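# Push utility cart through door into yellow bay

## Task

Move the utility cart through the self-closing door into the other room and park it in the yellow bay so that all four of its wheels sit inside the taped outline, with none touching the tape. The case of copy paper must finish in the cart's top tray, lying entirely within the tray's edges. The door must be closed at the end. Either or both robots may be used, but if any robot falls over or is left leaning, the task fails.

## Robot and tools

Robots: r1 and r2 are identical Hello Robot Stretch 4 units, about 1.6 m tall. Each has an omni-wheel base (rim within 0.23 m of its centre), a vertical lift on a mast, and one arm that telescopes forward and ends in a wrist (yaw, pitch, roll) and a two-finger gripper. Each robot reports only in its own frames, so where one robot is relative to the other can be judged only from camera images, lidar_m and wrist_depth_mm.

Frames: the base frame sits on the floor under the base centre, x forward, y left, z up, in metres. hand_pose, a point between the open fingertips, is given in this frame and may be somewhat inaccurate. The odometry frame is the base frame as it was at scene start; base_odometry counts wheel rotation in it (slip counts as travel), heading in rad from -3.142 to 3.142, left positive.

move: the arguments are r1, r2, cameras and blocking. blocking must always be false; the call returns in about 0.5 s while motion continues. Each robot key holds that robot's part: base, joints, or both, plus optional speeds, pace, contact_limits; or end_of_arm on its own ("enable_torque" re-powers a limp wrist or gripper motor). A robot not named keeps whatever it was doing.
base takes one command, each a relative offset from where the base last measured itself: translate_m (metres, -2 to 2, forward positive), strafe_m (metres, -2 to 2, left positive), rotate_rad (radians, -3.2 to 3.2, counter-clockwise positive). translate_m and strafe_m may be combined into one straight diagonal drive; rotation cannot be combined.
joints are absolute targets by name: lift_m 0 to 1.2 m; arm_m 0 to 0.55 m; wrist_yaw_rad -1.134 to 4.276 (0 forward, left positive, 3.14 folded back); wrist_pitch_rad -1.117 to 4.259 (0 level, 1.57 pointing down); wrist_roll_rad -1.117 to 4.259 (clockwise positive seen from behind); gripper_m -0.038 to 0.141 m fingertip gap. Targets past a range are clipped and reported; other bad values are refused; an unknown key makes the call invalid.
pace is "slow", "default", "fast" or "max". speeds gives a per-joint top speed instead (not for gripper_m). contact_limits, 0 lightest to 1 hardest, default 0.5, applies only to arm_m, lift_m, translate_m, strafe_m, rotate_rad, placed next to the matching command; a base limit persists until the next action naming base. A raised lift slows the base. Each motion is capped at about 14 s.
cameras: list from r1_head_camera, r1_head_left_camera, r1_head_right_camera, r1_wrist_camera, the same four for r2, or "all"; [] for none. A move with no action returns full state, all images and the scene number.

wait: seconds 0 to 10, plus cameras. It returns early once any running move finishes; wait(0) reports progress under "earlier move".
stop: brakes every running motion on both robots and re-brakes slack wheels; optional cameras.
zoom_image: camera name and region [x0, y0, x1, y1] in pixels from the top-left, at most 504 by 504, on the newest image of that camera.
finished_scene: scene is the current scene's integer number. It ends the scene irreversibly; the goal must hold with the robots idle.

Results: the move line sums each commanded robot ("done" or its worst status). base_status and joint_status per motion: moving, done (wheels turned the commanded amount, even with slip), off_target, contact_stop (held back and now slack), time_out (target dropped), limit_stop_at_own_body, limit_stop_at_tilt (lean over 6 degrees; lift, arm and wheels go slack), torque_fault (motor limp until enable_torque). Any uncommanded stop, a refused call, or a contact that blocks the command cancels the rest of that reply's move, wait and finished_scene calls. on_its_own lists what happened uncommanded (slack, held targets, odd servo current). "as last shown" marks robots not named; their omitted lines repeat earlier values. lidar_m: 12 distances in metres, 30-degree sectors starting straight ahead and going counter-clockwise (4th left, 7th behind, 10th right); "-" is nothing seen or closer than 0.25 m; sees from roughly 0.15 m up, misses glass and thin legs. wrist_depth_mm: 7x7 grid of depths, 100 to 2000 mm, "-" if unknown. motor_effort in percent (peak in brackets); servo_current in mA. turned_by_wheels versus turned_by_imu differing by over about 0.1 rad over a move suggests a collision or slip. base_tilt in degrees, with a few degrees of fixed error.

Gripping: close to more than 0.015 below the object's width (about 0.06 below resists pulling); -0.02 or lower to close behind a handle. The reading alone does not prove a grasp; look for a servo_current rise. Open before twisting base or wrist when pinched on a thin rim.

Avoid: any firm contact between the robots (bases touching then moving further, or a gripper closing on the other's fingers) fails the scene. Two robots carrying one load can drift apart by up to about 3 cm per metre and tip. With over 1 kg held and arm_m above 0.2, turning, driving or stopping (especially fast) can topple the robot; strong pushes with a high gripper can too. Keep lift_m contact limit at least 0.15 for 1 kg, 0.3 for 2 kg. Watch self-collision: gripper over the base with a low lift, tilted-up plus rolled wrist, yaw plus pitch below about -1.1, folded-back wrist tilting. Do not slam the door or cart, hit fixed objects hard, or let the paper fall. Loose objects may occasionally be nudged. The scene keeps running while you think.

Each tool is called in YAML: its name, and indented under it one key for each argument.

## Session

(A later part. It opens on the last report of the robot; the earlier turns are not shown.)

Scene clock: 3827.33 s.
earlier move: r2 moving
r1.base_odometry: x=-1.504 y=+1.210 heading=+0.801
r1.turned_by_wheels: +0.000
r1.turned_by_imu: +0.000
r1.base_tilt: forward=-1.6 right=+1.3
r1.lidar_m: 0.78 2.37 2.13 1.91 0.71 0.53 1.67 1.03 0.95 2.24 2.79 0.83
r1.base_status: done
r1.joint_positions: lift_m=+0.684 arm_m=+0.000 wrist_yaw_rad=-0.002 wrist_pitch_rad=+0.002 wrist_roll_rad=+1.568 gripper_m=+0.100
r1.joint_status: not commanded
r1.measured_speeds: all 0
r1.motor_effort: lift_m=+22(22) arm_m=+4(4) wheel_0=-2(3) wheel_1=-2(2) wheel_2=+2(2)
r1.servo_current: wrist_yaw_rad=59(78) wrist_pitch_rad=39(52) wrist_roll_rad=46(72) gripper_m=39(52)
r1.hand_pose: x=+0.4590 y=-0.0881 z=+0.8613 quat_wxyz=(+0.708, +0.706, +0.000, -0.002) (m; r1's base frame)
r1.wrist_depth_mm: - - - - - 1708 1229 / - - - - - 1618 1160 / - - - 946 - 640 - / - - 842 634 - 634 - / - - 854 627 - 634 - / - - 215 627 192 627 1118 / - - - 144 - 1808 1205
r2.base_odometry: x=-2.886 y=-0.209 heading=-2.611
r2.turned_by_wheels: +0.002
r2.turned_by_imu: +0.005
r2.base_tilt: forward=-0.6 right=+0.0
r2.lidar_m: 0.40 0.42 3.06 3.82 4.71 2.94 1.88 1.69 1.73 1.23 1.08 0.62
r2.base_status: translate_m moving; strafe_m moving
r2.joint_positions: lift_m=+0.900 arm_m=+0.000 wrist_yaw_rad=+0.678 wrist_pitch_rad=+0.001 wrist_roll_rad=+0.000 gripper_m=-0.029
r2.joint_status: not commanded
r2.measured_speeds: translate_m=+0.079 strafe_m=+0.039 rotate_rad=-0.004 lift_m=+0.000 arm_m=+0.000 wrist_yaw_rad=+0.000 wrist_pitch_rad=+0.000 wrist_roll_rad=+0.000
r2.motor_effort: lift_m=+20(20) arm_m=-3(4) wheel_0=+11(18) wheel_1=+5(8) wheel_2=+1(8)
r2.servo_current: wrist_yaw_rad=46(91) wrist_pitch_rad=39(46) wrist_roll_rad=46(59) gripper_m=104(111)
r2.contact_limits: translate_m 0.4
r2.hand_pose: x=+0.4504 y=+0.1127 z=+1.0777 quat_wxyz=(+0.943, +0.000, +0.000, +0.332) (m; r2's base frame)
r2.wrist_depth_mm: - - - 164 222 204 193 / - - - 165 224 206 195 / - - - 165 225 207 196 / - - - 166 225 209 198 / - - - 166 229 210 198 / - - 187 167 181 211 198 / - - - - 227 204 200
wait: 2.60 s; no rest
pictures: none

move:
  blocking: false
  r2: {"base":{"translate_m":0.295,"strafe_m":0.056},"pace":"slow","contact_limits":{"translate_m":0.4}}

wait:
  seconds: 3

Scene clock: 3831.87 s.
earlier move: r2 done
move: r2 moving
r1: as last shown
r1.lidar_m: 0.77 2.37 2.12 1.93 0.73 0.54 1.59 1.03 0.94 2.26 2.78 0.84
r1.servo_current: wrist_yaw_rad=46(52) wrist_pitch_rad=46(46) wrist_roll_rad=59(65) gripper_m=46(46)
r1.wrist_depth_mm: - - - - - 1756 1182 / - - - - - 1576 1160 / - - - 960 - 640 - / - - 842 627 - 640 - / - - 866 634 - 640 - / - - 216 621 193 627 1138 / - - - 144 - 1808 1182
r2.base_odometry: x=-2.914 y=-0.245 heading=-2.609
r2.turned_by_wheels: +0.001
r2.turned_by_imu: +0.002
r2.base_tilt: forward=-0.7 right=+0.1
r2.lidar_m: 0.41 0.42 3.01 3.74 4.73 3.02 1.93 1.74 1.76 1.20 1.07 0.58
r2.base_status: translate_m moving; strafe_m moving
r2.joint_positions: lift_m=+0.900 arm_m=+0.000 wrist_yaw_rad=+0.678 wrist_pitch_rad=+0.001 wrist_roll_rad=+0.000 gripper_m=-0.029
r2.joint_status: not commanded
r2.measured_speeds: translate_m=+0.049 strafe_m=+0.010 rotate_rad=+0.001 lift_m=+0.000 arm_m=+0.000 wrist_yaw_rad=+0.000 wrist_pitch_rad=+0.000 wrist_roll_rad=+0.000
r2.motor_effort: lift_m=+20(20) arm_m=-2(2) wheel_0=+12(14) wheel_1=+7(7) wheel_2=-3(4)
r2.servo_current: wrist_yaw_rad=52(65) wrist_pitch_rad=46(46) wrist_roll_rad=46(59) gripper_m=104(104)
r2.contact_limits: translate_m 0.4
r2.hand_pose: x=+0.4504 y=+0.1127 z=+1.0777 quat_wxyz=(+0.943, +0.000, +0.000, +0.332) (m; r2's base frame)
r2.wrist_depth_mm: - - - 164 219 202 188 / - - - 164 220 202 190 / - - - 165 221 204 190 / - - - 166 224 204 191 / - - - 167 225 206 - / - - 187 167 181 206 193 / - - - - 224 201 194
pictures: none

Scene clock: 3834.87 s.
earlier move: r2 moving
r1.base_odometry: x=-1.504 y=+1.210 heading=+0.801
r1.turned_by_wheels: +0.000
r1.turned_by_imu: +0.000
r1.base_tilt: forward=-1.6 right=+1.2
r1.lidar_m: 0.76 2.38 2.13 1.90 0.71 0.55 1.23 0.97 0.96 2.27 2.78 0.83
r1.base_status: not commanded
r1.joint_positions: lift_m=+0.684 arm_m=+0.000 wrist_yaw_rad=-0.002 wrist_pitch_rad=+0.002 wrist_roll_rad=+1.568 gripper_m=+0.100
r1.joint_status: not commanded
r1.measured_speeds: all 0
r1.motor_effort: lift_m=+22(22) arm_m=+4(4) wheel_0=-2(3) wheel_1=-2(2) wheel_2=+2(2)
r1.servo_current: wrist_yaw_rad=72(78) wrist_pitch_rad=46(52) wrist_roll_rad=46(72) gripper_m=33(52)
r1.hand_pose: x=+0.4590 y=-0.0881 z=+0.8613 quat_wxyz=(+0.708, +0.706, +0.000, -0.002) (m; r1's base frame)
r1.wrist_depth_mm: - - - - - 1756 1182 / - - - - - 1576 1160 / - - - 960 - 634 - / - - 831 634 - 634 - / - - 854 634 - 634 - / - - 216 634 193 634 1138 / - - - 144 - 1808 1229
r2.base_odometry: x=-3.121 y=-0.427 heading=-2.609
r2.turned_by_wheels: +0.001
r2.turned_by_imu: +0.013
r2.base_tilt: forward=-0.7 right=+0.1
r2.lidar_m: 0.38 0.40 2.79 3.50 4.86 3.37 2.18 2.01 1.58 1.06 0.68 0.48
r2.base_status: translate_m moving; strafe_m moving
r2.joint_positions: lift_m=+0.900 arm_m=+0.000 wrist_yaw_rad=+0.689 wrist_pitch_rad=+0.001 wrist_roll_rad=+0.000 gripper_m=-0.029
r2.joint_status: not commanded
r2.measured_speeds: translate_m=+0.050 strafe_m=+0.008 rotate_rad=+0.000 lift_m=+0.000 arm_m=+0.000 wrist_yaw_rad=+0.000 wrist_pitch_rad=+0.000 wrist_roll_rad=+0.000
r2.motor_effort: lift_m=+20(20) arm_m=+2(2) wheel_0=+13(26) wheel_1=+4(9) wheel_2=+7(8)
r2.servo_current: wrist_yaw_rad=111(124) wrist_pitch_rad=39(46) wrist_roll_rad=46(59) gripper_m=104(111)
r2.contact_limits: translate_m 0.4
r2.hand_pose: x=+0.4491 y=+0.1158 z=+1.0777 quat_wxyz=(+0.941, +0.000, +0.000, +0.338) (m; r2's base frame)
r2.wrist_depth_mm: - - - 166 208 177 - / - - - 167 210 178 - / - - - 167 216 182 160 / - - - 167 213 177 161 / - - - 167 213 177 - / - - 183 167 180 182 166 / - - - - 211 174 -
wait: 3.00 s; no rest
pictures: none

move:
  blocking: false
  r2: {"base":{"translate_m":0.177,"strafe_m":0.10},"joints":{"wrist_yaw_rad":0.35},"speeds":{"wrist_yaw_rad":0.16},"pace":"slow","contact_limits":{"translate_m":0.4}}

wait:
  seconds: 2.8

Scene clock: 3876.27 s.
earlier move: r2 done
move: r2 moving
r1: as last shown
r1.base_tilt: forward=-1.6 right=+1.3
r1.lidar_m: 0.78 2.38 2.11 1.91 0.73 0.54 1.21 0.97 0.95 2.27 2.79 0.84
r1.servo_current: wrist_yaw_rad=52(59) wrist_pitch_rad=39(46) wrist_roll_rad=39(59) gripper_m=52(52)
r1.wrist_depth_mm: - - - - - 1756 1205 / - - - - - 1576 1160 / - - - 960 - 640 - / - - 842 634 - 634 - / - - 854 634 - 634 - / - - 215 627 193 627 1118 / - - - 144 - 1808 1182
r2.base_odometry: x=-3.137 y=-0.447 heading=-2.607
r2.turned_by_wheels: +0.002
r2.turned_by_imu: +0.003
r2.base_tilt: forward=-0.7 right=+0.0
r2.lidar_m: 0.37 0.42 2.76 3.46 4.85 3.39 2.19 2.03 1.58 1.04 0.67 0.48
r2.base_status: translate_m moving; strafe_m moving
r2.joint_positions: lift_m=+0.900 arm_m=+0.000 wrist_yaw_rad=+0.647 wrist_pitch_rad=+0.001 wrist_roll_rad=+0.000 gripper_m=-0.029
r2.joint_status: wrist_yaw_rad moving
r2.measured_speeds: translate_m=+0.048 strafe_m=+0.028 rotate_rad=-0.002 lift_m=+0.000 arm_m=+0.000 wrist_yaw_rad=-0.139 wrist_pitch_rad=+0.000 wrist_roll_rad=+0.000
r2.motor_effort: lift_m=+20(20) arm_m=-3(4) wheel_0=+12(14) wheel_1=+7(8) wheel_2=+3(4)
r2.servo_current: wrist_yaw_rad=436(436) wrist_pitch_rad=46(46) wrist_roll_rad=46(59) gripper_m=104(111)
r2.contact_limits: translate_m 0.4
r2.hand_pose: x=+0.4537 y=+0.1041 z=+1.0777 quat_wxyz=(+0.948, +0.000, +0.000, +0.318) (m; r2's base frame)
r2.wrist_depth_mm: - - - 163 208 176 - / - - - 163 209 178 - / - - - 167 216 182 161 / - - - 168 213 177 161 / - - - 166 213 177 - / - - 183 167 181 181 167 / - - - - 211 171 -
pictures: none

Scene clock: 3878.97 s.
earlier move: r2 done
r1.base_odometry: x=-1.504 y=+1.210 heading=+0.801
r1.turned_by_wheels: +0.000
r1.turned_by_imu: +0.000
r1.base_tilt: forward=-1.6 right=+1.3
r1.lidar_m: 0.78 2.36 2.13 1.93 0.72 0.53 1.04 0.95 0.97 2.27 2.77 0.84
r1.base_status: not commanded
r1.joint_positions: lift_m=+0.684 arm_m=+0.000 wrist_yaw_rad=-0.002 wrist_pitch_rad=+0.002 wrist_roll_rad=+1.568 gripper_m=+0.100
r1.joint_status: not commanded
r1.measured_speeds: all 0
r1.motor_effort: lift_m=+22(22) arm_m=+4(4) wheel_0=-2(3) wheel_1=-2(2) wheel_2=+2(2)
r1.servo_current: wrist_yaw_rad=52(78) wrist_pitch_rad=46(46) wrist_roll_rad=59(65) gripper_m=39(52)
r1.hand_pose: x=+0.4590 y=-0.0881 z=+0.8613 quat_wxyz=(+0.708, +0.706, +0.000, -0.002) (m; r1's base frame)
r1.wrist_depth_mm: - - - - - 1708 1205 / - - - - - 1618 1160 / - - - 946 - 647 - / - - 854 634 - 634 - / - - 854 634 - 627 - / - - 215 627 193 627 1138 / - - - 144 - 1808 1182
r2.base_odometry: x=-3.231 y=-0.611 heading=-2.609
r2.turned_by_wheels: -0.002
r2.turned_by_imu: +0.002
r2.base_tilt: forward=-0.6 right=+0.1
r2.lidar_m: 0.39 2.43 2.57 3.22 4.88 3.72 2.40 2.20 1.57 1.01 0.59 0.48
r2.base_status: done
r2.joint_positions: lift_m=+0.900 arm_m=+0.000 wrist_yaw_rad=+0.349 wrist_pitch_rad=+0.001 wrist_roll_rad=+0.000 gripper_m=-0.029
r2.joint_status: all done
r2.measured_speeds: all 0
r2.motor_effort: lift_m=+20(20) arm_m=-3(4) wheel_0=-1(22) wheel_1=+2(8) wheel_2=+0(5)
r2.servo_current: wrist_yaw_rad=33(540) wrist_pitch_rad=39(46) wrist_roll_rad=46(59) gripper_m=98(111)
r2.contact_limits: translate_m 0.4
r2.hand_pose: x=+0.4718 y=+0.0164 z=+1.0777 quat_wxyz=(+0.985, +0.000, +0.001, +0.173) (m; r2's base frame)
r2.wrist_depth_mm: - - - 164 218 192 177 / - - - 162 220 193 177 / - - - 165 221 196 179 / - - - 164 223 200 180 / - - - 166 225 198 181 / - - 185 167 178 195 182 / - - - - 223 189 182
wait: 2.70 of 2.8 s (r2 has come to rest)
pictures: none

move:
  blocking: false
  r2: {"base":{"translate_m":0.26,"strafe_m":0.072},"joints":{"wrist_yaw_rad":-0.02},"speeds":{"wrist_yaw_rad":0.135},"pace":"slow","contact_limits":{"translate_m":0.4}}

wait:
  seconds: 3.4

Scene clock: 3890.87 s.
move: r2 moving
r1: as last shown
r1.lidar_m: 0.77 2.37 2.11 1.92 0.72 0.53 1.05 0.94 0.96 2.27 2.80 0.84
r1.servo_current: wrist_yaw_rad=39(72) wrist_pitch_rad=33(46) wrist_roll_rad=52(72) gripper_m=46(46)
r1.wrist_depth_mm: - - - - - 1708 1205 / - - - - - 1576 1160 / - - - 946 - 647 - / - - 842 634 - 627 - / - - 854 634 - 634 - / - - 216 627 193 634 1160 / - - - 144 - 1863 1205
r2.base_odometry: x=-3.240 y=-0.621 heading=-2.609
r2.turned_by_wheels: +0.000
r2.turned_by_imu: +0.001
r2.base_tilt: forward=-0.6 right=+0.1
r2.lidar_m: 0.40 2.41 2.57 3.21 4.90 3.81 2.42 2.23 1.55 0.97 0.59 0.49
r2.base_status: translate_m moving; strafe_m moving
r2.joint_positions: lift_m=+0.900 arm_m=+0.000 wrist_yaw_rad=+0.296 wrist_pitch_rad=+0.001 wrist_roll_rad=+0.000 gripper_m=-0.029
r2.joint_status: wrist_yaw_rad moving
r2.measured_speeds: translate_m=+0.049 strafe_m=+0.013 rotate_rad=+0.002 lift_m=+0.000 arm_m=+0.000 wrist_yaw_rad=-0.120 wrist_pitch_rad=+0.000 wrist_roll_rad=+0.000
r2.motor_effort: lift_m=+20(20) arm_m=-3(4) wheel_0=+3(6) wheel_1=+3(6) wheel_2=-3(4)
r2.servo_current: wrist_yaw_rad=26(65) wrist_pitch_rad=39(39) wrist_roll_rad=46(59) gripper_m=98(104)
r2.contact_limits: translate_m 0.4
r2.hand_pose: x=+0.4722 y=+0.0005 z=+1.0777 quat_wxyz=(+0.989, +0.000, +0.001, +0.148) (m; r2's base frame)
r2.wrist_depth_mm: - - - 162 217 193 177 / - - - 163 219 193 179 / - - - 164 220 196 180 / - - - 164 222 200 180 / - - - 167 224 197 181 / - - 184 169 180 195 182 / - - - - 223 189 182
pictures: none

Scene clock: 3894.27 s.
earlier move: r2 moving
r1.base_odometry: x=-1.504 y=+1.210 heading=+0.801
r1.turned_by_wheels: +0.000
r1.turned_by_imu: +0.000
r1.base_tilt: forward=-1.6 right=+1.3
r1.lidar_m: 0.75 2.37 2.12 1.92 0.73 0.55 0.89 0.85 0.94 2.25 2.78 0.83
r1.base_status: not commanded
r1.joint_positions: lift_m=+0.684 arm_m=+0.000 wrist_yaw_rad=-0.002 wrist_pitch_rad=+0.002 wrist_roll_rad=+1.568 gripper_m=+0.100
r1.joint_status: not commanded
r1.measured_speeds: all 0
r1.motor_effort: lift_m=+21(22) arm_m=+4(4) wheel_0=-2(3) wheel_1=-2(2) wheel_2=+2(2)
r1.servo_current: wrist_yaw_rad=46(72) wrist_pitch_rad=39(52) wrist_roll_rad=52(72) gripper_m=46(52)
r1.hand_pose: x=+0.4590 y=-0.0881 z=+0.8613 quat_wxyz=(+0.708, +0.706, +0.000, -0.002) (m; r1's base frame)
r1.wrist_depth_mm: - - - - - 1708 1160 / - - - - - 1576 1160 / - - - 976 - 640 - / - - 842 640 - 640 - / - - 866 634 - 627 - / - - 216 627 193 634 1118 / - - - 144 - 1808 1182
r2.base_odometry: x=-3.419 y=-0.805 heading=-2.611
r2.turned_by_wheels: -0.003
r2.turned_by_imu: -0.017
r2.base_tilt: forward=-0.6 right=+0.1
r2.lidar_m: 0.48 2.08 2.33 2.85 5.01 4.26 2.72 2.45 1.44 0.72 0.51 0.37
r2.base_status: translate_m moving; strafe_m moving
r2.joint_positions: lift_m=+0.900 arm_m=+0.000 wrist_yaw_rad=-0.040 wrist_pitch_rad=+0.001 wrist_roll_rad=+0.000 gripper_m=-0.029
r2.joint_status: all done
r2.measured_speeds: all 0
r2.motor_effort: lift_m=+20(20) arm_m=-3(4) wheel_0=-19(24) wheel_1=+0(7) wheel_2=-11(16)
r2.servo_current: wrist_yaw_rad=111(124) wrist_pitch_rad=39(46) wrist_roll_rad=46(59) gripper_m=98(111)
r2.contact_limits: translate_m 0.4
r2.hand_pose: x=+0.4556 y=-0.0988 z=+1.0777 quat_wxyz=(+1.000, +0.000, +0.001, -0.020) (m; r2's base frame)
r2.wrist_depth_mm: - - - 251 220 207 195 / - 1983 - 252 220 208 196 / - 1921 - 255 220 209 198 / - - - 254 221 211 199 / - - - 254 226 213 200 / - - 166 181 173 208 200 / - 1808 - - 229 216 201
wait: 3.40 s; no rest
pictures: none

move:
  blocking: false
  r2: {"base":{"translate_m":0.29,"strafe_m":-0.006},"joints":{"wrist_yaw_rad":-0.4},"speeds":{"wrist_yaw_rad":0.125},"pace":"slow","contact_limits":{"translate_m":0.4}}

wait:
  seconds: 3.6

Scene clock: 3913.47 s.
earlier move: r2 done
move: r2 moving
r1: as last shown
r1.turned_by_imu: -0.001
r1.lidar_m: 0.77 2.35 2.10 1.91 0.69 0.55 0.88 0.85 0.96 2.27 2.80 0.85
r1.motor_effort: lift_m=+22(22) arm_m=+4(4) wheel_0=-2(3) wheel_1=-2(2) wheel_2=+2(2)
r1.servo_current: wrist_yaw_rad=59(65) wrist_pitch_rad=39(46) wrist_roll_rad=26(72) gripper_m=33(52)
r1.wrist_depth_mm: - - - - - 1756 1205 / - - - - - 1618 1160 / - - - 976 - 647 - / - - 842 634 - 634 - / - - 866 627 - 640 - / - - 215 621 193 634 1138 / - - - 144 - 1756 1182
r2.base_odometry: x=-3.430 y=-0.811 heading=-2.613
r2.turned_by_wheels: -0.002
r2.turned_by_imu: -0.002
r2.base_tilt: forward=-0.6 right=+0.1
r2.lidar_m: 0.46 1.99 2.29 2.86 5.01 4.28 2.70 2.45 1.39 0.74 0.50 0.41
r2.base_status: translate_m moving; strafe_m moving
r2.joint_positions: lift_m=+0.900 arm_m=+0.000 wrist_yaw_rad=-0.087 wrist_pitch_rad=+0.001 wrist_roll_rad=+0.000 gripper_m=-0.029
r2.joint_status: wrist_yaw_rad moving
r2.measured_speeds: translate_m=+0.048 strafe_m=-0.001 rotate_rad=+0.001 lift_m=+0.000 arm_m=+0.000 wrist_yaw_rad=-0.114 wrist_pitch_rad=+0.000 wrist_roll_rad=+0.000
r2.motor_effort: lift_m=+20(20) arm_m=+0(0) wheel_0=-14(22) wheel_1=+3(4) wheel_2=-14(15)
r2.servo_current: wrist_yaw_rad=72(143) wrist_pitch_rad=39(46) wrist_roll_rad=39(52) gripper_m=104(111)
r2.contact_limits: translate_m 0.4
r2.hand_pose: x=+0.4506 y=-0.1123 z=+1.0777 quat_wxyz=(+0.999, +0.000, +0.001, -0.044) (m; r2's base frame)
r2.wrist_depth_mm: - - - 161 222 208 196 / - - - 163 223 211 198 / - - - 163 225 211 200 / - - - 164 225 211 200 / - 1863 - 166 229 213 201 / - 1983 167 167 178 210 203 / - 1921 - - 229 217 203
pictures: none

Scene clock: 3917.07 s.
earlier move: r2 moving
r1.base_odometry: x=-1.504 y=+1.210 heading=+0.801
r1.turned_by_wheels: +0.000
r1.turned_by_imu: +0.000
r1.base_tilt: forward=-1.6 right=+1.3
r1.lidar_m: 0.77 2.36 2.11 1.93 0.73 0.56 0.69 0.73 0.92 2.23 2.82 0.84
r1.base_status: not commanded
r1.joint_positions: lift_m=+0.684 arm_m=+0.000 wrist_yaw_rad=-0.002 wrist_pitch_rad=+0.002 wrist_roll_rad=+1.568 gripper_m=+0.100
r1.joint_status: not commanded
r1.measured_speeds: all 0
r1.motor_effort: lift_m=+22(22) arm_m=+4(4) wheel_0=-2(3) wheel_1=-2(2) wheel_2=+2(2)
r1.servo_current: wrist_yaw_rad=52(78) wrist_pitch_rad=52(52) wrist_roll_rad=46(72) gripper_m=39(52)
r1.hand_pose: x=+0.4590 y=-0.0881 z=+0.8613 quat_wxyz=(+0.708, +0.706, +0.000, -0.002) (m; r1's base frame)
r1.wrist_depth_mm: - - - - - 1708 1205 / - - - - - 1537 1182 / - - - 946 - 640 - / - - 842 634 - 640 - / - - 878 634 - 634 - / - - 216 621 193 627 1160 / - - - 144 - 1863 1205
r2.base_odometry: x=-3.672 y=-0.945 heading=-2.613
r2.turned_by_wheels: +0.000
r2.turned_by_imu: -0.074
r2.base_tilt: forward=-0.6 right=+0.1
r2.lidar_m: 0.72 1.29 2.08 2.47 4.44 5.24 3.04 2.65 1.15 0.59 0.46 0.35
r2.base_status: translate_m moving; strafe_m moving
r2.joint_positions: lift_m=+0.900 arm_m=+0.000 wrist_yaw_rad=-0.416 wrist_pitch_rad=+0.001 wrist_roll_rad=+0.000 gripper_m=-0.029
r2.joint_status: all done
r2.measured_speeds: all 0
r2.motor_effort: lift_m=+20(20) arm_m=+4(4) wheel_0=-13(22) wheel_1=+2(5) wheel_2=-11(17)
r2.servo_current: wrist_yaw_rad=98(143) wrist_pitch_rad=46(46) wrist_roll_rad=52(59) gripper_m=91(111)
r2.contact_limits: translate_m 0.4
r2.hand_pose: x=+0.3994 y=-0.1964 z=+1.0777 quat_wxyz=(+0.978, +0.000, +0.001, -0.206) (m; r2's base frame)
r2.wrist_depth_mm: - - 462 161 229 217 210 / - - 462 162 229 220 211 / - - 462 163 229 222 213 / - - 466 165 230 222 213 / - - 466 166 234 223 215 / - - 182 166 178 220 216 / - - - - 236 224 216
wait: 3.60 s; no rest
pictures: none

move:
  blocking: false
  r2: {"base":{"translate_m":0.1,"strafe_m":-0.075},"pace":"slow","contact_limits":{"translate_m":0.3}}

wait:
  seconds: 2.2

Scene clock: 3931.13 s.
earlier move: r2 done
move: r2 moving
r1: as last shown
r1.lidar_m: 0.77 2.36 2.12 1.94 0.69 0.54 0.69 0.70 0.92 2.24 2.77 0.84
r1.motor_effort: lift_m=+22(22) arm_m=+4(4) wheel_0=-3(3) wheel_1=-2(2) wheel_2=+2(2)
r1.servo_current: wrist_yaw_rad=52(65) wrist_pitch_rad=46(52) wrist_roll_rad=46(52) gripper_m=39(46)
r1.wrist_depth_mm: - - - - - 1756 1205 / - - - - - 1661 1160 / - - - 960 - 640 - / - - 842 634 - 634 - / - - 866 627 - 634 - / - - 215 634 193 627 1160 / - - - 144 - 1808 1182
r2.base_odometry: x=-3.686 y=-0.944 heading=-2.615
r2.turned_by_wheels: -0.002
r2.turned_by_imu: -0.003
r2.base_tilt: forward=-0.7 right=+0.1
r2.lidar_m: 0.68 1.26 2.08 2.43 4.39 5.24 3.10 2.67 1.15 0.59 0.44 0.37
r2.base_status: translate_m moving; strafe_m moving
r2.joint_positions: lift_m=+0.900 arm_m=+0.000 wrist_yaw_rad=-0.416 wrist_pitch_rad=+0.001 wrist_roll_rad=+0.000 gripper_m=-0.029
r2.joint_status: not commanded
r2.measured_speeds: translate_m=+0.042 strafe_m=-0.031 rotate_rad=+0.002 lift_m=+0.000 arm_m=+0.000 wrist_yaw_rad=+0.000 wrist_pitch_rad=+0.000 wrist_roll_rad=+0.000
r2.motor_effort: lift_m=+20(20) arm_m=+3(4) wheel_0=-9(13) wheel_1=-6(7) wheel_2=-17(17)
r2.servo_current: wrist_yaw_rad=85(91) wrist_pitch_rad=46(46) wrist_roll_rad=46(52) gripper_m=98(98)
r2.contact_limits: translate_m 0.3
r2.hand_pose: x=+0.3994 y=-0.1964 z=+1.0777 quat_wxyz=(+0.978, +0.000, +0.001, -0.206) (m; r2's base frame)
r2.wrist_depth_mm: - - 449 165 227 216 208 / - - 452 161 228 217 - / - - 455 162 229 220 211 / - - 455 163 229 219 212 / - - 459 165 232 221 213 / - - 258 166 177 220 213 / - 116 147 - 233 225 215
pictures: none

Scene clock: 3933.33 s.
earlier move: r2 moving
r1.base_odometry: x=-1.504 y=+1.210 heading=+0.801
r1.turned_by_wheels: +0.000
r1.turned_by_imu: +0.000
r1.base_tilt: forward=-1.6 right=+1.2
r1.lidar_m: 0.76 2.39 2.11 1.92 0.71 0.55 0.61 0.63 0.90 2.24 2.78 0.82
r1.base_status: not commanded
r1.joint_positions: lift_m=+0.684 arm_m=+0.000 wrist_yaw_rad=-0.002 wrist_pitch_rad=+0.002 wrist_roll_rad=+1.568 gripper_m=+0.100
r1.joint_status: not commanded
r1.measured_speeds: all 0
r1.motor_effort: lift_m=+22(22) arm_m=+4(4) wheel_0=-2(3) wheel_1=-2(2) wheel_2=+2(2)
r1.servo_current: wrist_yaw_rad=33(65) wrist_pitch_rad=39(52) wrist_roll_rad=52(65) gripper_m=39(46)
r1.hand_pose: x=+0.4590 y=-0.0881 z=+0.8613 quat_wxyz=(+0.708, +0.706, +0.000, -0.002) (m; r1's base frame)
r1.wrist_depth_mm: - - - - - 1708 1205 / - - - - - 1618 1138 / - - - 946 - 640 - / - - 842 640 - 640 - / - - 854 627 - 640 - / - - 215 627 193 634 1138 / - - - 144 - 1808 1205
r2.base_odometry: x=-3.797 y=-0.931 heading=-2.615
r2.turned_by_wheels: +0.000
r2.turned_by_imu: -0.003
r2.base_tilt: forward=-0.7 right=+0.1
r2.lidar_m: 0.57 1.03 2.06 2.41 4.30 5.36 3.11 2.69 0.90 0.53 0.40 0.38
r2.base_status: translate_m moving; strafe_m moving
r2.joint_positions: lift_m=+0.900 arm_m=+0.000 wrist_yaw_rad=-0.416 wrist_pitch_rad=+0.001 wrist_roll_rad=+0.000 gripper_m=-0.029
r2.joint_status: not commanded
r2.measured_speeds: all 0
r2.motor_effort: lift_m=+20(20) arm_m=+4(4) wheel_0=-12(13) wheel_1=-5(7) wheel_2=-12(21)
r2.servo_current: wrist_yaw_rad=85(98) wrist_pitch_rad=46(52) wrist_roll_rad=52(59) gripper_m=91(98)
r2.contact_limits: translate_m 0.3
r2.hand_pose: x=+0.3994 y=-0.1964 z=+1.0777 quat_wxyz=(+0.978, +0.000, +0.001, -0.206) (m; r2's base frame)
r2.wrist_depth_mm: 402 355 301 163 224 208 196 / 413 355 301 165 227 210 198 / 410 357 303 163 228 211 200 / 410 364 306 164 228 212 200 / 418 366 307 165 229 213 202 / 430 368 304 166 178 210 203 / 427 373 304 - 229 208 204
wait: 2.20 s; no rest
pictures: none

move:
  blocking: false
  r2: {"base":{"translate_m":0.1,"strafe_m":-0.09},"pace":"slow","contact_limits":{"translate_m":0.3}}

wait:
  seconds: 2.4

Scene clock: 3942.87 s.
earlier move: r2 done
move: r2 moving
r1: as last shown
r1.base_tilt: forward=-1.6 right=+1.3
r1.lidar_m: 0.78 2.34 2.12 1.94 0.75 0.55 0.60 0.64 0.89 2.22 2.80 0.84
r1.servo_current: wrist_yaw_rad=78(78) wrist_pitch_rad=39(52) wrist_roll_rad=39(59) gripper_m=39(46)
r1.wrist_depth_mm: - - - - - 1756 1205 / - - - - - 1618 1182 / - - - 946 - 640 - / - - 842 634 - 634 - / - - 866 634 - 634 - / - - 216 627 193 627 1160 / - - - 144 - 1808 1160
r2.base_odometry: x=-3.809 y=-0.928 heading=-2.617
r2.turned_by_wheels: -0.002
r2.turned_by_imu: -0.001
r2.base_tilt: forward=-0.7 right=+0.1
r2.lidar_m: 0.54 1.00 2.07 2.40 4.31 5.37 3.12 2.69 0.87 0.51 0.43 0.37
r2.base_status: translate_m moving; strafe_m moving
r2.joint_positions: lift_m=+0.900 arm_m=+0.000 wrist_yaw_rad=-0.416 wrist_pitch_rad=+0.001 wrist_roll_rad=+0.000 gripper_m=-0.029
r2.joint_status: not commanded
r2.measured_speeds: translate_m=+0.038 strafe_m=-0.034 rotate_rad=+0.000 lift_m=+0.000 arm_m=+0.000 wrist_yaw_rad=+0.000 wrist_pitch_rad=+0.000 wrist_roll_rad=+0.000
r2.motor_effort: lift_m=+20(20) arm_m=+4(4) wheel_0=-7(14) wheel_1=-7(7) wheel_2=-16(16)
r2.servo_current: wrist_yaw_rad=85(104) wrist_pitch_rad=33(46) wrist_roll_rad=39(59) gripper_m=91(91)
r2.contact_limits: translate_m 0.3
r2.hand_pose: x=+0.3994 y=-0.1964 z=+1.0777 quat_wxyz=(+0.978, +0.000, +0.001, -0.206) (m; r2's base frame)
r2.wrist_depth_mm: 384 343 289 163 224 206 196 / 389 345 290 163 225 208 198 / 397 347 293 163 228 209 197 / 402 349 291 163 227 211 200 / 407 351 294 164 229 212 200 / 410 353 183 165 178 208 201 / 410 364 296 - 229 212 202
pictures: none

Scene clock: 3944.93 s.
earlier move: r2 done
r1.base_odometry: x=-1.504 y=+1.210 heading=+0.801
r1.turned_by_wheels: +0.000
r1.turned_by_imu: +0.000
r1.base_tilt: forward=-1.6 right=+1.2
r1.lidar_m: 0.77 2.37 2.13 1.93 0.71 0.54 0.57 0.62 0.87 2.23 2.75 0.85
r1.base_status: not commanded
r1.joint_positions: lift_m=+0.684 arm_m=+0.000 wrist_yaw_rad=-0.002 wrist_pitch_rad=+0.002 wrist_roll_rad=+1.568 gripper_m=+0.100
r1.joint_status: not commanded
r1.measured_speeds: all 0
r1.motor_effort: lift_m=+22(22) arm_m=+4(4) wheel_0=-2(3) wheel_1=-2(2) wheel_2=+2(2)
r1.servo_current: wrist_yaw_rad=52(78) wrist_pitch_rad=39(52) wrist_roll_rad=39(59) gripper_m=46(46)
r1.hand_pose: x=+0.4590 y=-0.0881 z=+0.8613 quat_wxyz=(+0.708, +0.706, +0.000, -0.002) (m; r1's base frame)
r1.wrist_depth_mm: - - - - - 1708 1205 / - - - - - 1537 1160 / - - - 946 - 640 - / - - 831 634 - 634 - / - - 866 634 - 634 - / - - 216 627 193 621 1138 / - - - 144 - 1808 1182
r2.base_odometry: x=-3.928 y=-0.903 heading=-2.617
r2.turned_by_wheels: +0.000
r2.turned_by_imu: +0.132
r2.base_tilt: forward=-3.5 right=+1.7
r2.lidar_m: 0.52 1.13 2.08 2.66 5.42 2.87 2.00 1.93 0.65 0.42 0.38 0.34
r2.base_status: done
r2.joint_positions: lift_m=+0.900 arm_m=+0.000 wrist_yaw_rad=-0.423 wrist_pitch_rad=+0.004 wrist_roll_rad=+0.000 gripper_m=-0.029
r2.joint_status: not commanded
r2.measured_speeds: all 0
r2.on_its_own: base_tilt is 3.3 degrees off its reading at the scene's start (forward=-0.6 right=+0.1); wrist_yaw_rad is at rest, and its servo_current (130 mA) is outside its rest range (0 to 104 mA)
r2.motor_effort: lift_m=+20(20) arm_m=+8(8) wheel_0=+4(14) wheel_1=-5(9) wheel_2=-19(24)
r2.servo_current: wrist_yaw_rad=130(150) wrist_pitch_rad=39(46) wrist_roll_rad=46(59) gripper_m=59(98)
r2.contact_limits: translate_m 0.3
r2.hand_pose: x=+0.3978 y=-0.1980 z=+1.0769 quat_wxyz=(+0.978, +0.000, +0.002, -0.210) (m; r2's base frame)
r2.wrist_depth_mm: 384 315 252 141 202 179 - / 399 319 255 141 202 181 167 / 404 322 254 144 206 185 168 / 399 325 256 144 207 183 170 / 413 332 257 146 205 182 171 / 418 336 185 145 179 183 172 / 421 340 264 - 204 178 173
wait: 2.07 of 2.4 s (r2 has come to rest)
pictures: none

move:
  blocking: false
  r2: {"base":{"translate_m":-0.025,"strafe_m":0.025},"pace":"slow","contact_limits":{"translate_m":0.3}}

wait:
  seconds: 1
  cameras: ["r2_head_camera"]

Scene clock: 3951.83 s.
move: r2 moving
r1: as last shown
r1.base_tilt: forward=-1.6 right=+1.3
r1.lidar_m: 0.76 2.38 2.14 1.91 0.71 0.54 0.58 0.62 0.89 2.23 2.77 0.84
r1.motor_effort: lift_m=+22(22) arm_m=+4(4) wheel_0=-2(2) wheel_1=-2(2) wheel_2=+2(2)
r1.servo_current: wrist_yaw_rad=39(52) wrist_pitch_rad=39(46) wrist_roll_rad=59(59) gripper_m=39(46)
r1.wrist_depth_mm: - - - - - 1708 1229 / - - - - - 1576 1182 / - - - 960 - 647 - / - - 854 640 - 640 - / - - 854 627 - 627 - / - - 215 621 193 634 1118 / - - - 144 - 1808 1182
r2.base_odometry: x=-3.916 y=-0.906 heading=-2.617
r2.turned_by_wheels: +0.000
r2.turned_by_imu: -0.024
r2.base_tilt: forward=-3.0 right=+1.4
r2.lidar_m: 0.51 1.06 2.09 2.59 5.38 3.44 2.45 2.35 0.69 0.42 0.39 0.34
r2.base_status: translate_m moving; strafe_m moving
r2.joint_positions: lift_m=+0.900 arm_m=+0.000 wrist_yaw_rad=-0.423 wrist_pitch_rad=+0.004 wrist_roll_rad=+0.000 gripper_m=-0.029
r2.joint_status: not commanded
r2.measured_speeds: translate_m=-0.036 strafe_m=+0.036 rotate_rad=+0.000 lift_m=+0.000 arm_m=+0.000 wrist_yaw_rad=+0.000 wrist_pitch_rad=+0.000 wrist_roll_rad=+0.000
r2.motor_effort: lift_m=+20(20) arm_m=+8(8) wheel_0=-5(8) wheel_1=+7(7) wheel_2=-5(18)
r2.servo_current: wrist_yaw_rad=137(150) wrist_pitch_rad=46(46) wrist_roll_rad=33(52) gripper_m=59(65)
r2.contact_limits: translate_m 0.3
r2.hand_pose: x=+0.3978 y=-0.1980 z=+1.0769 quat_wxyz=(+0.978, +0.000, +0.002, -0.210) (m; r2's base frame)
r2.wrist_depth_mm: 370 309 251 141 202 180 - / 377 314 252 141 201 182 168 / 389 315 253 143 206 186 170 / 397 319 253 144 206 185 - / 399 322 256 145 206 183 172 / 397 327 186 144 179 183 173 / 415 330 259 - 204 179 174
pictures: none

Scene clock: 3952.80 s.
earlier move: r2 done
r1.base_odometry: x=-1.504 y=+1.210 heading=+0.801
r1.turned_by_wheels: +0.000
r1.turned_by_imu: +0.000
r1.base_tilt: forward=-1.6 right=+1.3
r1.lidar_m: 0.77 2.34 2.10 1.90 0.72 0.55 0.58 0.63 0.90 2.25 2.79 0.84
r1.base_status: not commanded
r1.joint_positions: lift_m=+0.684 arm_m=+0.000 wrist_yaw_rad=-0.002 wrist_pitch_rad=+0.002 wrist_roll_rad=+1.568 gripper_m=+0.100
r1.joint_status: not commanded
r1.measured_speeds: all 0
r1.motor_effort: lift_m=+21(22) arm_m=+4(4) wheel_0=-2(2) wheel_1=-2(2) wheel_2=+2(2)
r1.servo_current: wrist_yaw_rad=39(65) wrist_pitch_rad=46(46) wrist_roll_rad=52(65) gripper_m=39(52)
r1.hand_pose: x=+0.4590 y=-0.0881 z=+0.8613 quat_wxyz=(+0.708, +0.706, +0.000, -0.002) (m; r1's base frame)
r1.wrist_depth_mm: - - - - - 1708 1205 / - - - - - 1576 1138 / - - - 946 - 640 - / - - 842 634 - 634 - / - - 866 627 - 640 - / - - 215 634 193 621 1118 / - - - 144 - 1808 1229
r2.base_odometry: x=-3.894 y=-0.912 heading=-2.617
r2.turned_by_wheels: +0.000
r2.turned_by_imu: -0.040
r2.base_tilt: forward=-2.0 right=+0.8
r2.lidar_m: 0.51 0.96 2.07 2.51 4.93 5.26 3.01 2.66 0.70 0.42 0.38 0.33
r2.base_status: done
r2.joint_positions: lift_m=+0.900 arm_m=+0.000 wrist_yaw_rad=-0.423 wrist_pitch_rad=+0.003 wrist_roll_rad=+0.000 gripper_m=-0.029
r2.joint_status: not commanded
r2.measured_speeds: all 0
r2.on_its_own: wrist_yaw_rad is at rest, and its servo_current (130 mA) is outside its rest range (0 to 104 mA)
r2.motor_effort: lift_m=+20(20) arm_m=+8(8) wheel_0=-4(8) wheel_1=+4(8) wheel_2=-5(18)
r2.servo_current: wrist_yaw_rad=130(150) wrist_pitch_rad=39(46) wrist_roll_rad=46(59) gripper_m=52(65)
r2.contact_limits: translate_m 0.3
r2.hand_pose: x=+0.3978 y=-0.1980 z=+1.0770 quat_wxyz=(+0.978, +0.000, +0.002, -0.210) (m; r2's base frame)
r2.wrist_depth_mm: 347 300 246 141 202 185 172 / 357 300 249 142 202 186 173 / 359 301 249 144 204 189 175 / 362 304 249 145 205 188 - / 366 306 250 142 206 187 176 / 373 310 185 142 176 187 177 / 368 315 252 - 205 182 177
wait: 0.97 of 1 s (r2 has come to rest)
pictures: r2_head_camera
Images, in order (width x height): r2_head_camera 420x560.

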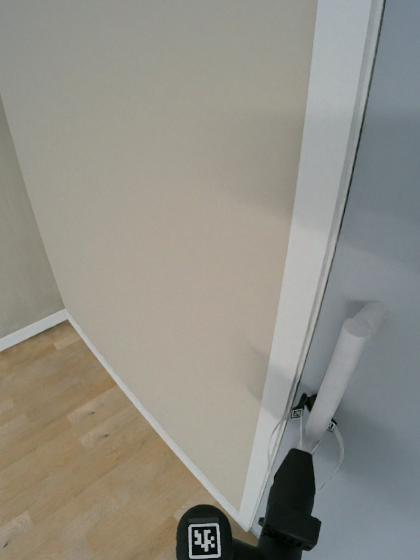

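move:
  blocking: false
  r2: {"base":{"translate_m":-0.016,"strafe_m":0.016},"pace":"slow","contact_limits":{"translate_m":0.3}}

move:
  blocking: false
  r2: {"joints":{"gripper_m":0.12}}

wait:
  seconds: 2.5

Scene clock: 3957.97 s.
move: r2 moving
r1: as last shown
r1.lidar_m: 0.77 2.36 2.12 1.90 0.74 0.52 0.57 0.62 0.90 2.26 2.76 0.84
r1.motor_effort: lift_m=+21(22) arm_m=+4(4) wheel_0=-2(3) wheel_1=-2(2) wheel_2=+2(2)
r1.servo_current: wrist_yaw_rad=52(65) wrist_pitch_rad=33(46) wrist_roll_rad=72(72) gripper_m=39(46)
r1.wrist_depth_mm: - - - - - 1708 1205 / - - - - - 1618 1160 / - - - 946 - 647 - / - - 842 634 - 640 - / - - 866 634 - 634 - / - - 215 627 193 634 1138 / - - - 144 - 1808 1182
r2.base_odometry: x=-3.881 y=-0.915 heading=-2.618
r2.turned_by_wheels: +0.000
r2.turned_by_imu: -0.024
r2.base_tilt: forward=-1.4 right=+0.5
r2.lidar_m: 0.50 0.92 2.05 2.49 4.70 5.44 3.03 2.68 0.76 0.45 0.39 0.36
r2.base_status: translate_m moving; strafe_m moving
r2.joint_positions: lift_m=+0.900 arm_m=+0.000 wrist_yaw_rad=-0.423 wrist_pitch_rad=+0.003 wrist_roll_rad=+0.000 gripper_m=-0.029
r2.joint_status: not commanded
r2.measured_speeds: translate_m=-0.034 strafe_m=+0.033 rotate_rad=-0.002 lift_m=+0.000 arm_m=+0.000 wrist_yaw_rad=+0.000 wrist_pitch_rad=+0.000 wrist_roll_rad=+0.000
r2.motor_effort: lift_m=+20(20) arm_m=+8(8) wheel_0=-4(8) wheel_1=+7(7) wheel_2=-6(6)
r2.servo_current: wrist_yaw_rad=130(143) wrist_pitch_rad=46(46) wrist_roll_rad=46(59) gripper_m=65(65)
r2.contact_limits: translate_m 0.3
r2.hand_pose: x=+0.3978 y=-0.1980 z=+1.0770 quat_wxyz=(+0.978, +0.000, +0.002, -0.210) (m; r2's base frame)
r2.wrist_depth_mm: 347 293 244 141 202 185 175 / 347 294 246 143 203 187 175 / 342 296 248 144 204 189 176 / 353 298 248 145 206 189 - / 349 301 248 142 205 190 178 / 359 303 183 142 176 187 178 / 359 306 253 - 205 183 179
pictures: none

Scene clock: 3958.47 s.
earlier move: r2 moving
move: r2 moving
r1: as last shown
r1.lidar_m: 0.78 2.36 2.08 1.91 0.72 0.56 0.57 0.59 0.88 2.24 2.77 0.84
r1.servo_current: wrist_yaw_rad=52(59) wrist_pitch_rad=39(46) wrist_roll_rad=59(65) gripper_m=46(52)
r1.wrist_depth_mm: - - - - - 1756 1205 / - - - - - 1576 1205 / - - - 946 - 640 - / - - 854 634 - 640 - / - - 866 621 - 634 - / - - 215 621 193 634 1118 / - - - 144 - 1808 1205
r2.base_odometry: x=-3.872 y=-0.917 heading=-2.618
r2.turned_by_wheels: +0.000
r2.turned_by_imu: -0.011
r2.base_tilt: forward=-1.2 right=+0.3
r2.lidar_m: 0.48 0.94 2.05 2.49 4.57 5.39 3.04 2.69 0.79 0.47 0.40 0.37
r2.base_status: translate_m moving; strafe_m moving
r2.joint_positions: lift_m=+0.900 arm_m=+0.000 wrist_yaw_rad=-0.423 wrist_pitch_rad=+0.002 wrist_roll_rad=+0.000 gripper_m=-0.003
r2.joint_status: gripper_m moving
r2.measured_speeds: all 0
r2.motor_effort: lift_m=+20(20) arm_m=+8(8) wheel_0=-7(7) wheel_1=+4(8) wheel_2=-9(9)
r2.servo_current: wrist_yaw_rad=137(150) wrist_pitch_rad=39(46) wrist_roll_rad=52(59) gripper_m=91(104)
r2.contact_limits: translate_m 0.3
r2.hand_pose: x=+0.3978 y=-0.1980 z=+1.0775 quat_wxyz=(+0.978, +0.000, +0.001, -0.210) (m; r2's base frame)
r2.wrist_depth_mm: 332 294 247 143 206 191 178 / 343 296 247 144 207 191 180 / 343 296 249 149 208 192 180 / 349 300 250 150 210 194 181 / 343 298 252 146 210 194 182 / 353 303 246 147 176 191 182 / 357 304 249 - 208 187 182
pictures: none

Scene clock: 3960.20 s.
earlier move: r2 done
r1.base_odometry: x=-1.504 y=+1.210 heading=+0.801
r1.turned_by_wheels: +0.000
r1.turned_by_imu: +0.000
r1.base_tilt: forward=-1.6 right=+1.3
r1.lidar_m: 0.77 2.38 2.13 1.94 0.72 0.52 0.58 0.62 0.87 2.24 2.76 0.82
r1.base_status: not commanded
r1.joint_positions: lift_m=+0.684 arm_m=+0.000 wrist_yaw_rad=-0.002 wrist_pitch_rad=+0.002 wrist_roll_rad=+1.568 gripper_m=+0.100
r1.joint_status: not commanded
r1.measured_speeds: all 0
r1.motor_effort: lift_m=+22(22) arm_m=+4(4) wheel_0=-2(3) wheel_1=-2(2) wheel_2=+2(2)
r1.servo_current: wrist_yaw_rad=46(65) wrist_pitch_rad=46(52) wrist_roll_rad=46(72) gripper_m=39(52)
r1.hand_pose: x=+0.4590 y=-0.0881 z=+0.8613 quat_wxyz=(+0.708, +0.706, +0.000, -0.002) (m; r1's base frame)
r1.wrist_depth_mm: - - - - - 1756 1229 / - - - - - 1618 1160 / - - - 946 - 654 - / - - 854 621 - 634 - / - - 878 621 - 640 - / - - 215 627 193 634 1138 / - - - 144 - 1863 1182
r2.base_odometry: x=-3.871 y=-0.917 heading=-2.618
r2.turned_by_wheels: +0.000
r2.turned_by_imu: +0.058
r2.base_tilt: forward=-0.9 right=+0.1
r2.lidar_m: 0.52 1.13 2.07 2.56 5.16 4.84 3.00 2.69 0.74 0.48 0.42 0.35
r2.base_status: done
r2.joint_positions: lift_m=+0.900 arm_m=+0.000 wrist_yaw_rad=-0.423 wrist_pitch_rad=+0.002 wrist_roll_rad=+0.000 gripper_m=+0.120
r2.joint_status: all done
r2.measured_speeds: all 0
r2.on_its_own: wrist_yaw_rad is at rest, and its servo_current (130 mA) is outside its rest range (0 to 104 mA)
r2.motor_effort: lift_m=+20(20) arm_m=+8(8) wheel_0=+1(7) wheel_1=-4(8) wheel_2=-10(10)
r2.servo_current: wrist_yaw_rad=130(150) wrist_pitch_rad=39(46) wrist_roll_rad=59(65) gripper_m=52(143)
r2.contact_limits: translate_m 0.3
r2.hand_pose: x=+0.3978 y=-0.1980 z=+1.0775 quat_wxyz=(+0.978, +0.000, +0.001, -0.210) (m; r2's base frame)
r2.wrist_depth_mm: 407 345 294 254 153 207 196 / 410 347 293 257 154 208 196 / 413 351 300 257 155 210 197 / 427 353 303 258 156 211 200 / 433 359 301 259 158 212 200 / 442 359 218 262 158 180 201 / 433 377 319 - 156 210 201
wait: 1.73 of 2.5 s (r2 has come to rest)
pictures: none

move:
  blocking: false
  r2: {"base":{"translate_m":-0.27,"strafe_m":0.12},"pace":"slow","contact_limits":{"translate_m":0.2}}

wait:
  seconds: 4
  cameras: ["r2_head_camera", "r1_head_camera"]

Scene clock: 3965.00 s.
move: r2 moving
r1: as last shown
r1.lidar_m: 0.80 2.39 2.13 1.91 0.72 0.55 0.57 0.61 0.89 2.26 2.77 0.83
r1.motor_effort: lift_m=+22(22) arm_m=+4(4) wheel_0=-2(2) wheel_1=-2(2) wheel_2=+2(2)
r1.servo_current: wrist_yaw_rad=46(59) wrist_pitch_rad=46(46) wrist_roll_rad=52(59) gripper_m=39(46)
r1.wrist_depth_mm: - - - - - 1708 1205 / - - - - - 1618 1160 / - - - 960 - 647 - / - - 854 634 - 640 - / - - 878 634 - 634 - / - - 215 627 192 634 1138 / - - - 144 - 1808 1182
r2.base_odometry: x=-3.858 y=-0.916 heading=-2.620
r2.turned_by_wheels: -0.002
r2.turned_by_imu: -0.007
r2.base_tilt: forward=-0.7 right=+0.1
r2.lidar_m: 0.55 1.10 2.06 2.56 5.11 5.04 2.98 2.68 0.76 0.48 0.43 0.37
r2.base_status: translate_m moving; strafe_m moving
r2.joint_positions: lift_m=+0.900 arm_m=+0.000 wrist_yaw_rad=-0.423 wrist_pitch_rad=+0.002 wrist_roll_rad=+0.000 gripper_m=+0.120
r2.joint_status: not commanded
r2.measured_speeds: translate_m=-0.047 strafe_m=+0.021 rotate_rad=+0.000 lift_m=+0.000 arm_m=+0.000 wrist_yaw_rad=+0.000 wrist_pitch_rad=+0.000 wrist_roll_rad=+0.000
r2.motor_effort: lift_m=+20(20) arm_m=+8(8) wheel_0=-13(13) wheel_1=-5(6) wheel_2=-2(10)
r2.servo_current: wrist_yaw_rad=130(143) wrist_pitch_rad=39(46) wrist_roll_rad=46(52) gripper_m=46(52)
r2.contact_limits: translate_m 0.2
r2.hand_pose: x=+0.3978 y=-0.1980 z=+1.0775 quat_wxyz=(+0.978, +0.000, +0.001, -0.210) (m; r2's base frame)
r2.wrist_depth_mm: 415 353 303 260 161 211 200 / 415 353 303 262 161 213 203 / 418 355 307 264 161 216 202 / 433 362 307 266 162 216 204 / 436 366 306 267 166 216 205 / 442 368 279 267 163 192 206 / 442 382 324 - 162 221 206
pictures: none

Scene clock: 3968.67 s.
earlier move: r2 done
r1.base_odometry: x=-1.504 y=+1.210 heading=+0.801
r1.turned_by_wheels: +0.000
r1.turned_by_imu: +0.000
r1.base_tilt: forward=-1.6 right=+1.3
r1.lidar_m: 0.78 2.39 2.12 1.93 0.71 0.55 0.57 0.62 0.88 2.26 2.79 0.83
r1.base_status: not commanded
r1.joint_positions: lift_m=+0.684 arm_m=+0.000 wrist_yaw_rad=-0.002 wrist_pitch_rad=+0.002 wrist_roll_rad=+1.568 gripper_m=+0.100
r1.joint_status: not commanded
r1.measured_speeds: all 0
r1.motor_effort: lift_m=+22(22) arm_m=+4(4) wheel_0=-2(3) wheel_1=-2(2) wheel_2=+2(2)
r1.servo_current: wrist_yaw_rad=33(72) wrist_pitch_rad=39(52) wrist_roll_rad=52(72) gripper_m=39(52)
r1.hand_pose: x=+0.4590 y=-0.0881 z=+0.8613 quat_wxyz=(+0.708, +0.706, +0.000, -0.002) (m; r1's base frame)
r1.wrist_depth_mm: - - - - - 1708 1205 / - - - - - 1618 1182 / - - - 960 - 640 - / - - 854 634 - 634 - / - - 854 627 - 640 - / - - 216 621 193 627 1138 / - - - 144 - 1808 1182
r2.base_odometry: x=-3.578 y=-0.887 heading=-2.619
r2.turned_by_wheels: +0.001
r2.turned_by_imu: -0.002
r2.base_tilt: forward=-0.7 right=+0.1
r2.lidar_m: 0.84 1.73 2.17 2.71 5.11 4.61 2.85 2.57 1.20 0.76 0.68 0.66
r2.base_status: done
r2.joint_positions: lift_m=+0.900 arm_m=+0.000 wrist_yaw_rad=-0.403 wrist_pitch_rad=+0.002 wrist_roll_rad=+0.000 gripper_m=+0.120
r2.joint_status: not commanded
r2.measured_speeds: all 0
r2.motor_effort: lift_m=+20(20) arm_m=+6(8) wheel_0=-3(17) wheel_1=-4(7) wheel_2=+5(10)
r2.servo_current: wrist_yaw_rad=59(143) wrist_pitch_rad=46(52) wrist_roll_rad=52(65) gripper_m=46(59)
r2.contact_limits: translate_m 0.2
r2.hand_pose: x=+0.4018 y=-0.1935 z=+1.0775 quat_wxyz=(+0.980, +0.000, +0.001, -0.200) (m; r2's base frame)
r2.wrist_depth_mm: - - - 539 - - 397 / - - - 544 427 - 394 / - - - 549 433 - 394 / - - - 549 436 - 399 / - - - 549 433 - 399 / - 185 189 539 187 - - / - - - - - - -
wait: 3.67 of 4 s (r2 has come to rest)
pictures: r1_head_camera, r2_head_camera
Images, in order (width x height): r1_head_camera 420x560, r2_head_camera 420x560.

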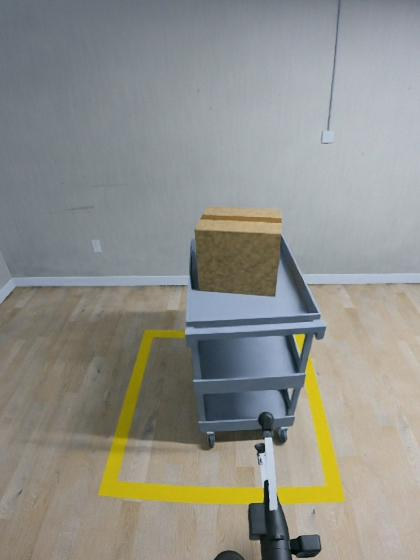

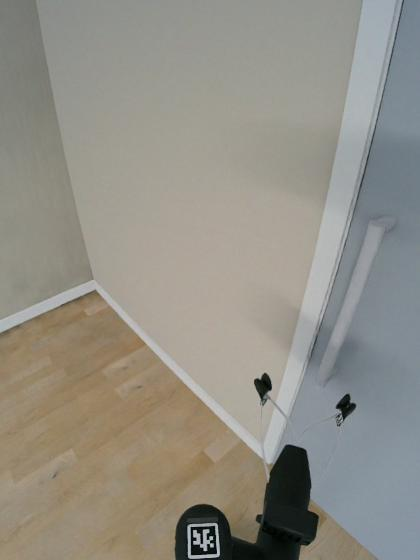

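zoom_image:
  camera: "r2_head_camera"
  region: [240, 180, 420, 420]

zoom_image:
  camera: "r1_head_camera"
  region: [90, 190, 370, 510]

Scaled by 2.100 from the camera's 420x560 image, which has a finer 1200x1600 frame.

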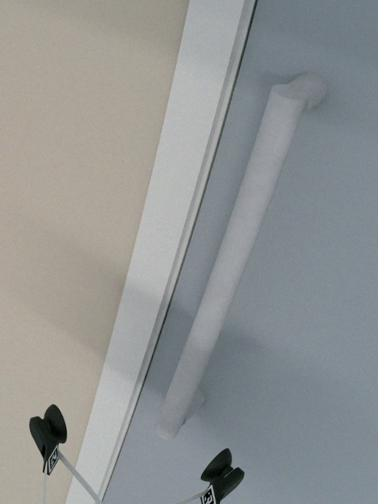

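Scaled by 1.575 from the camera's 420x560 image, which has a finer 600x800 frame.

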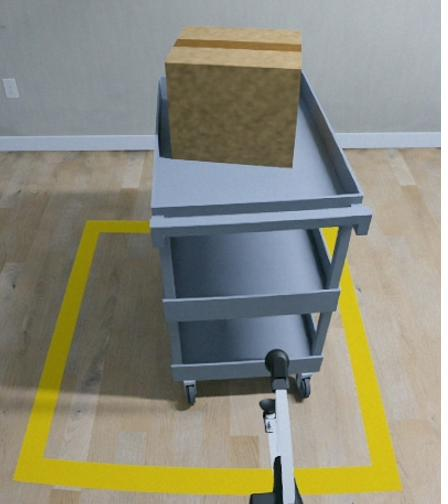

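finished_scene:
  scene: 2

The scene is finished: the task was done.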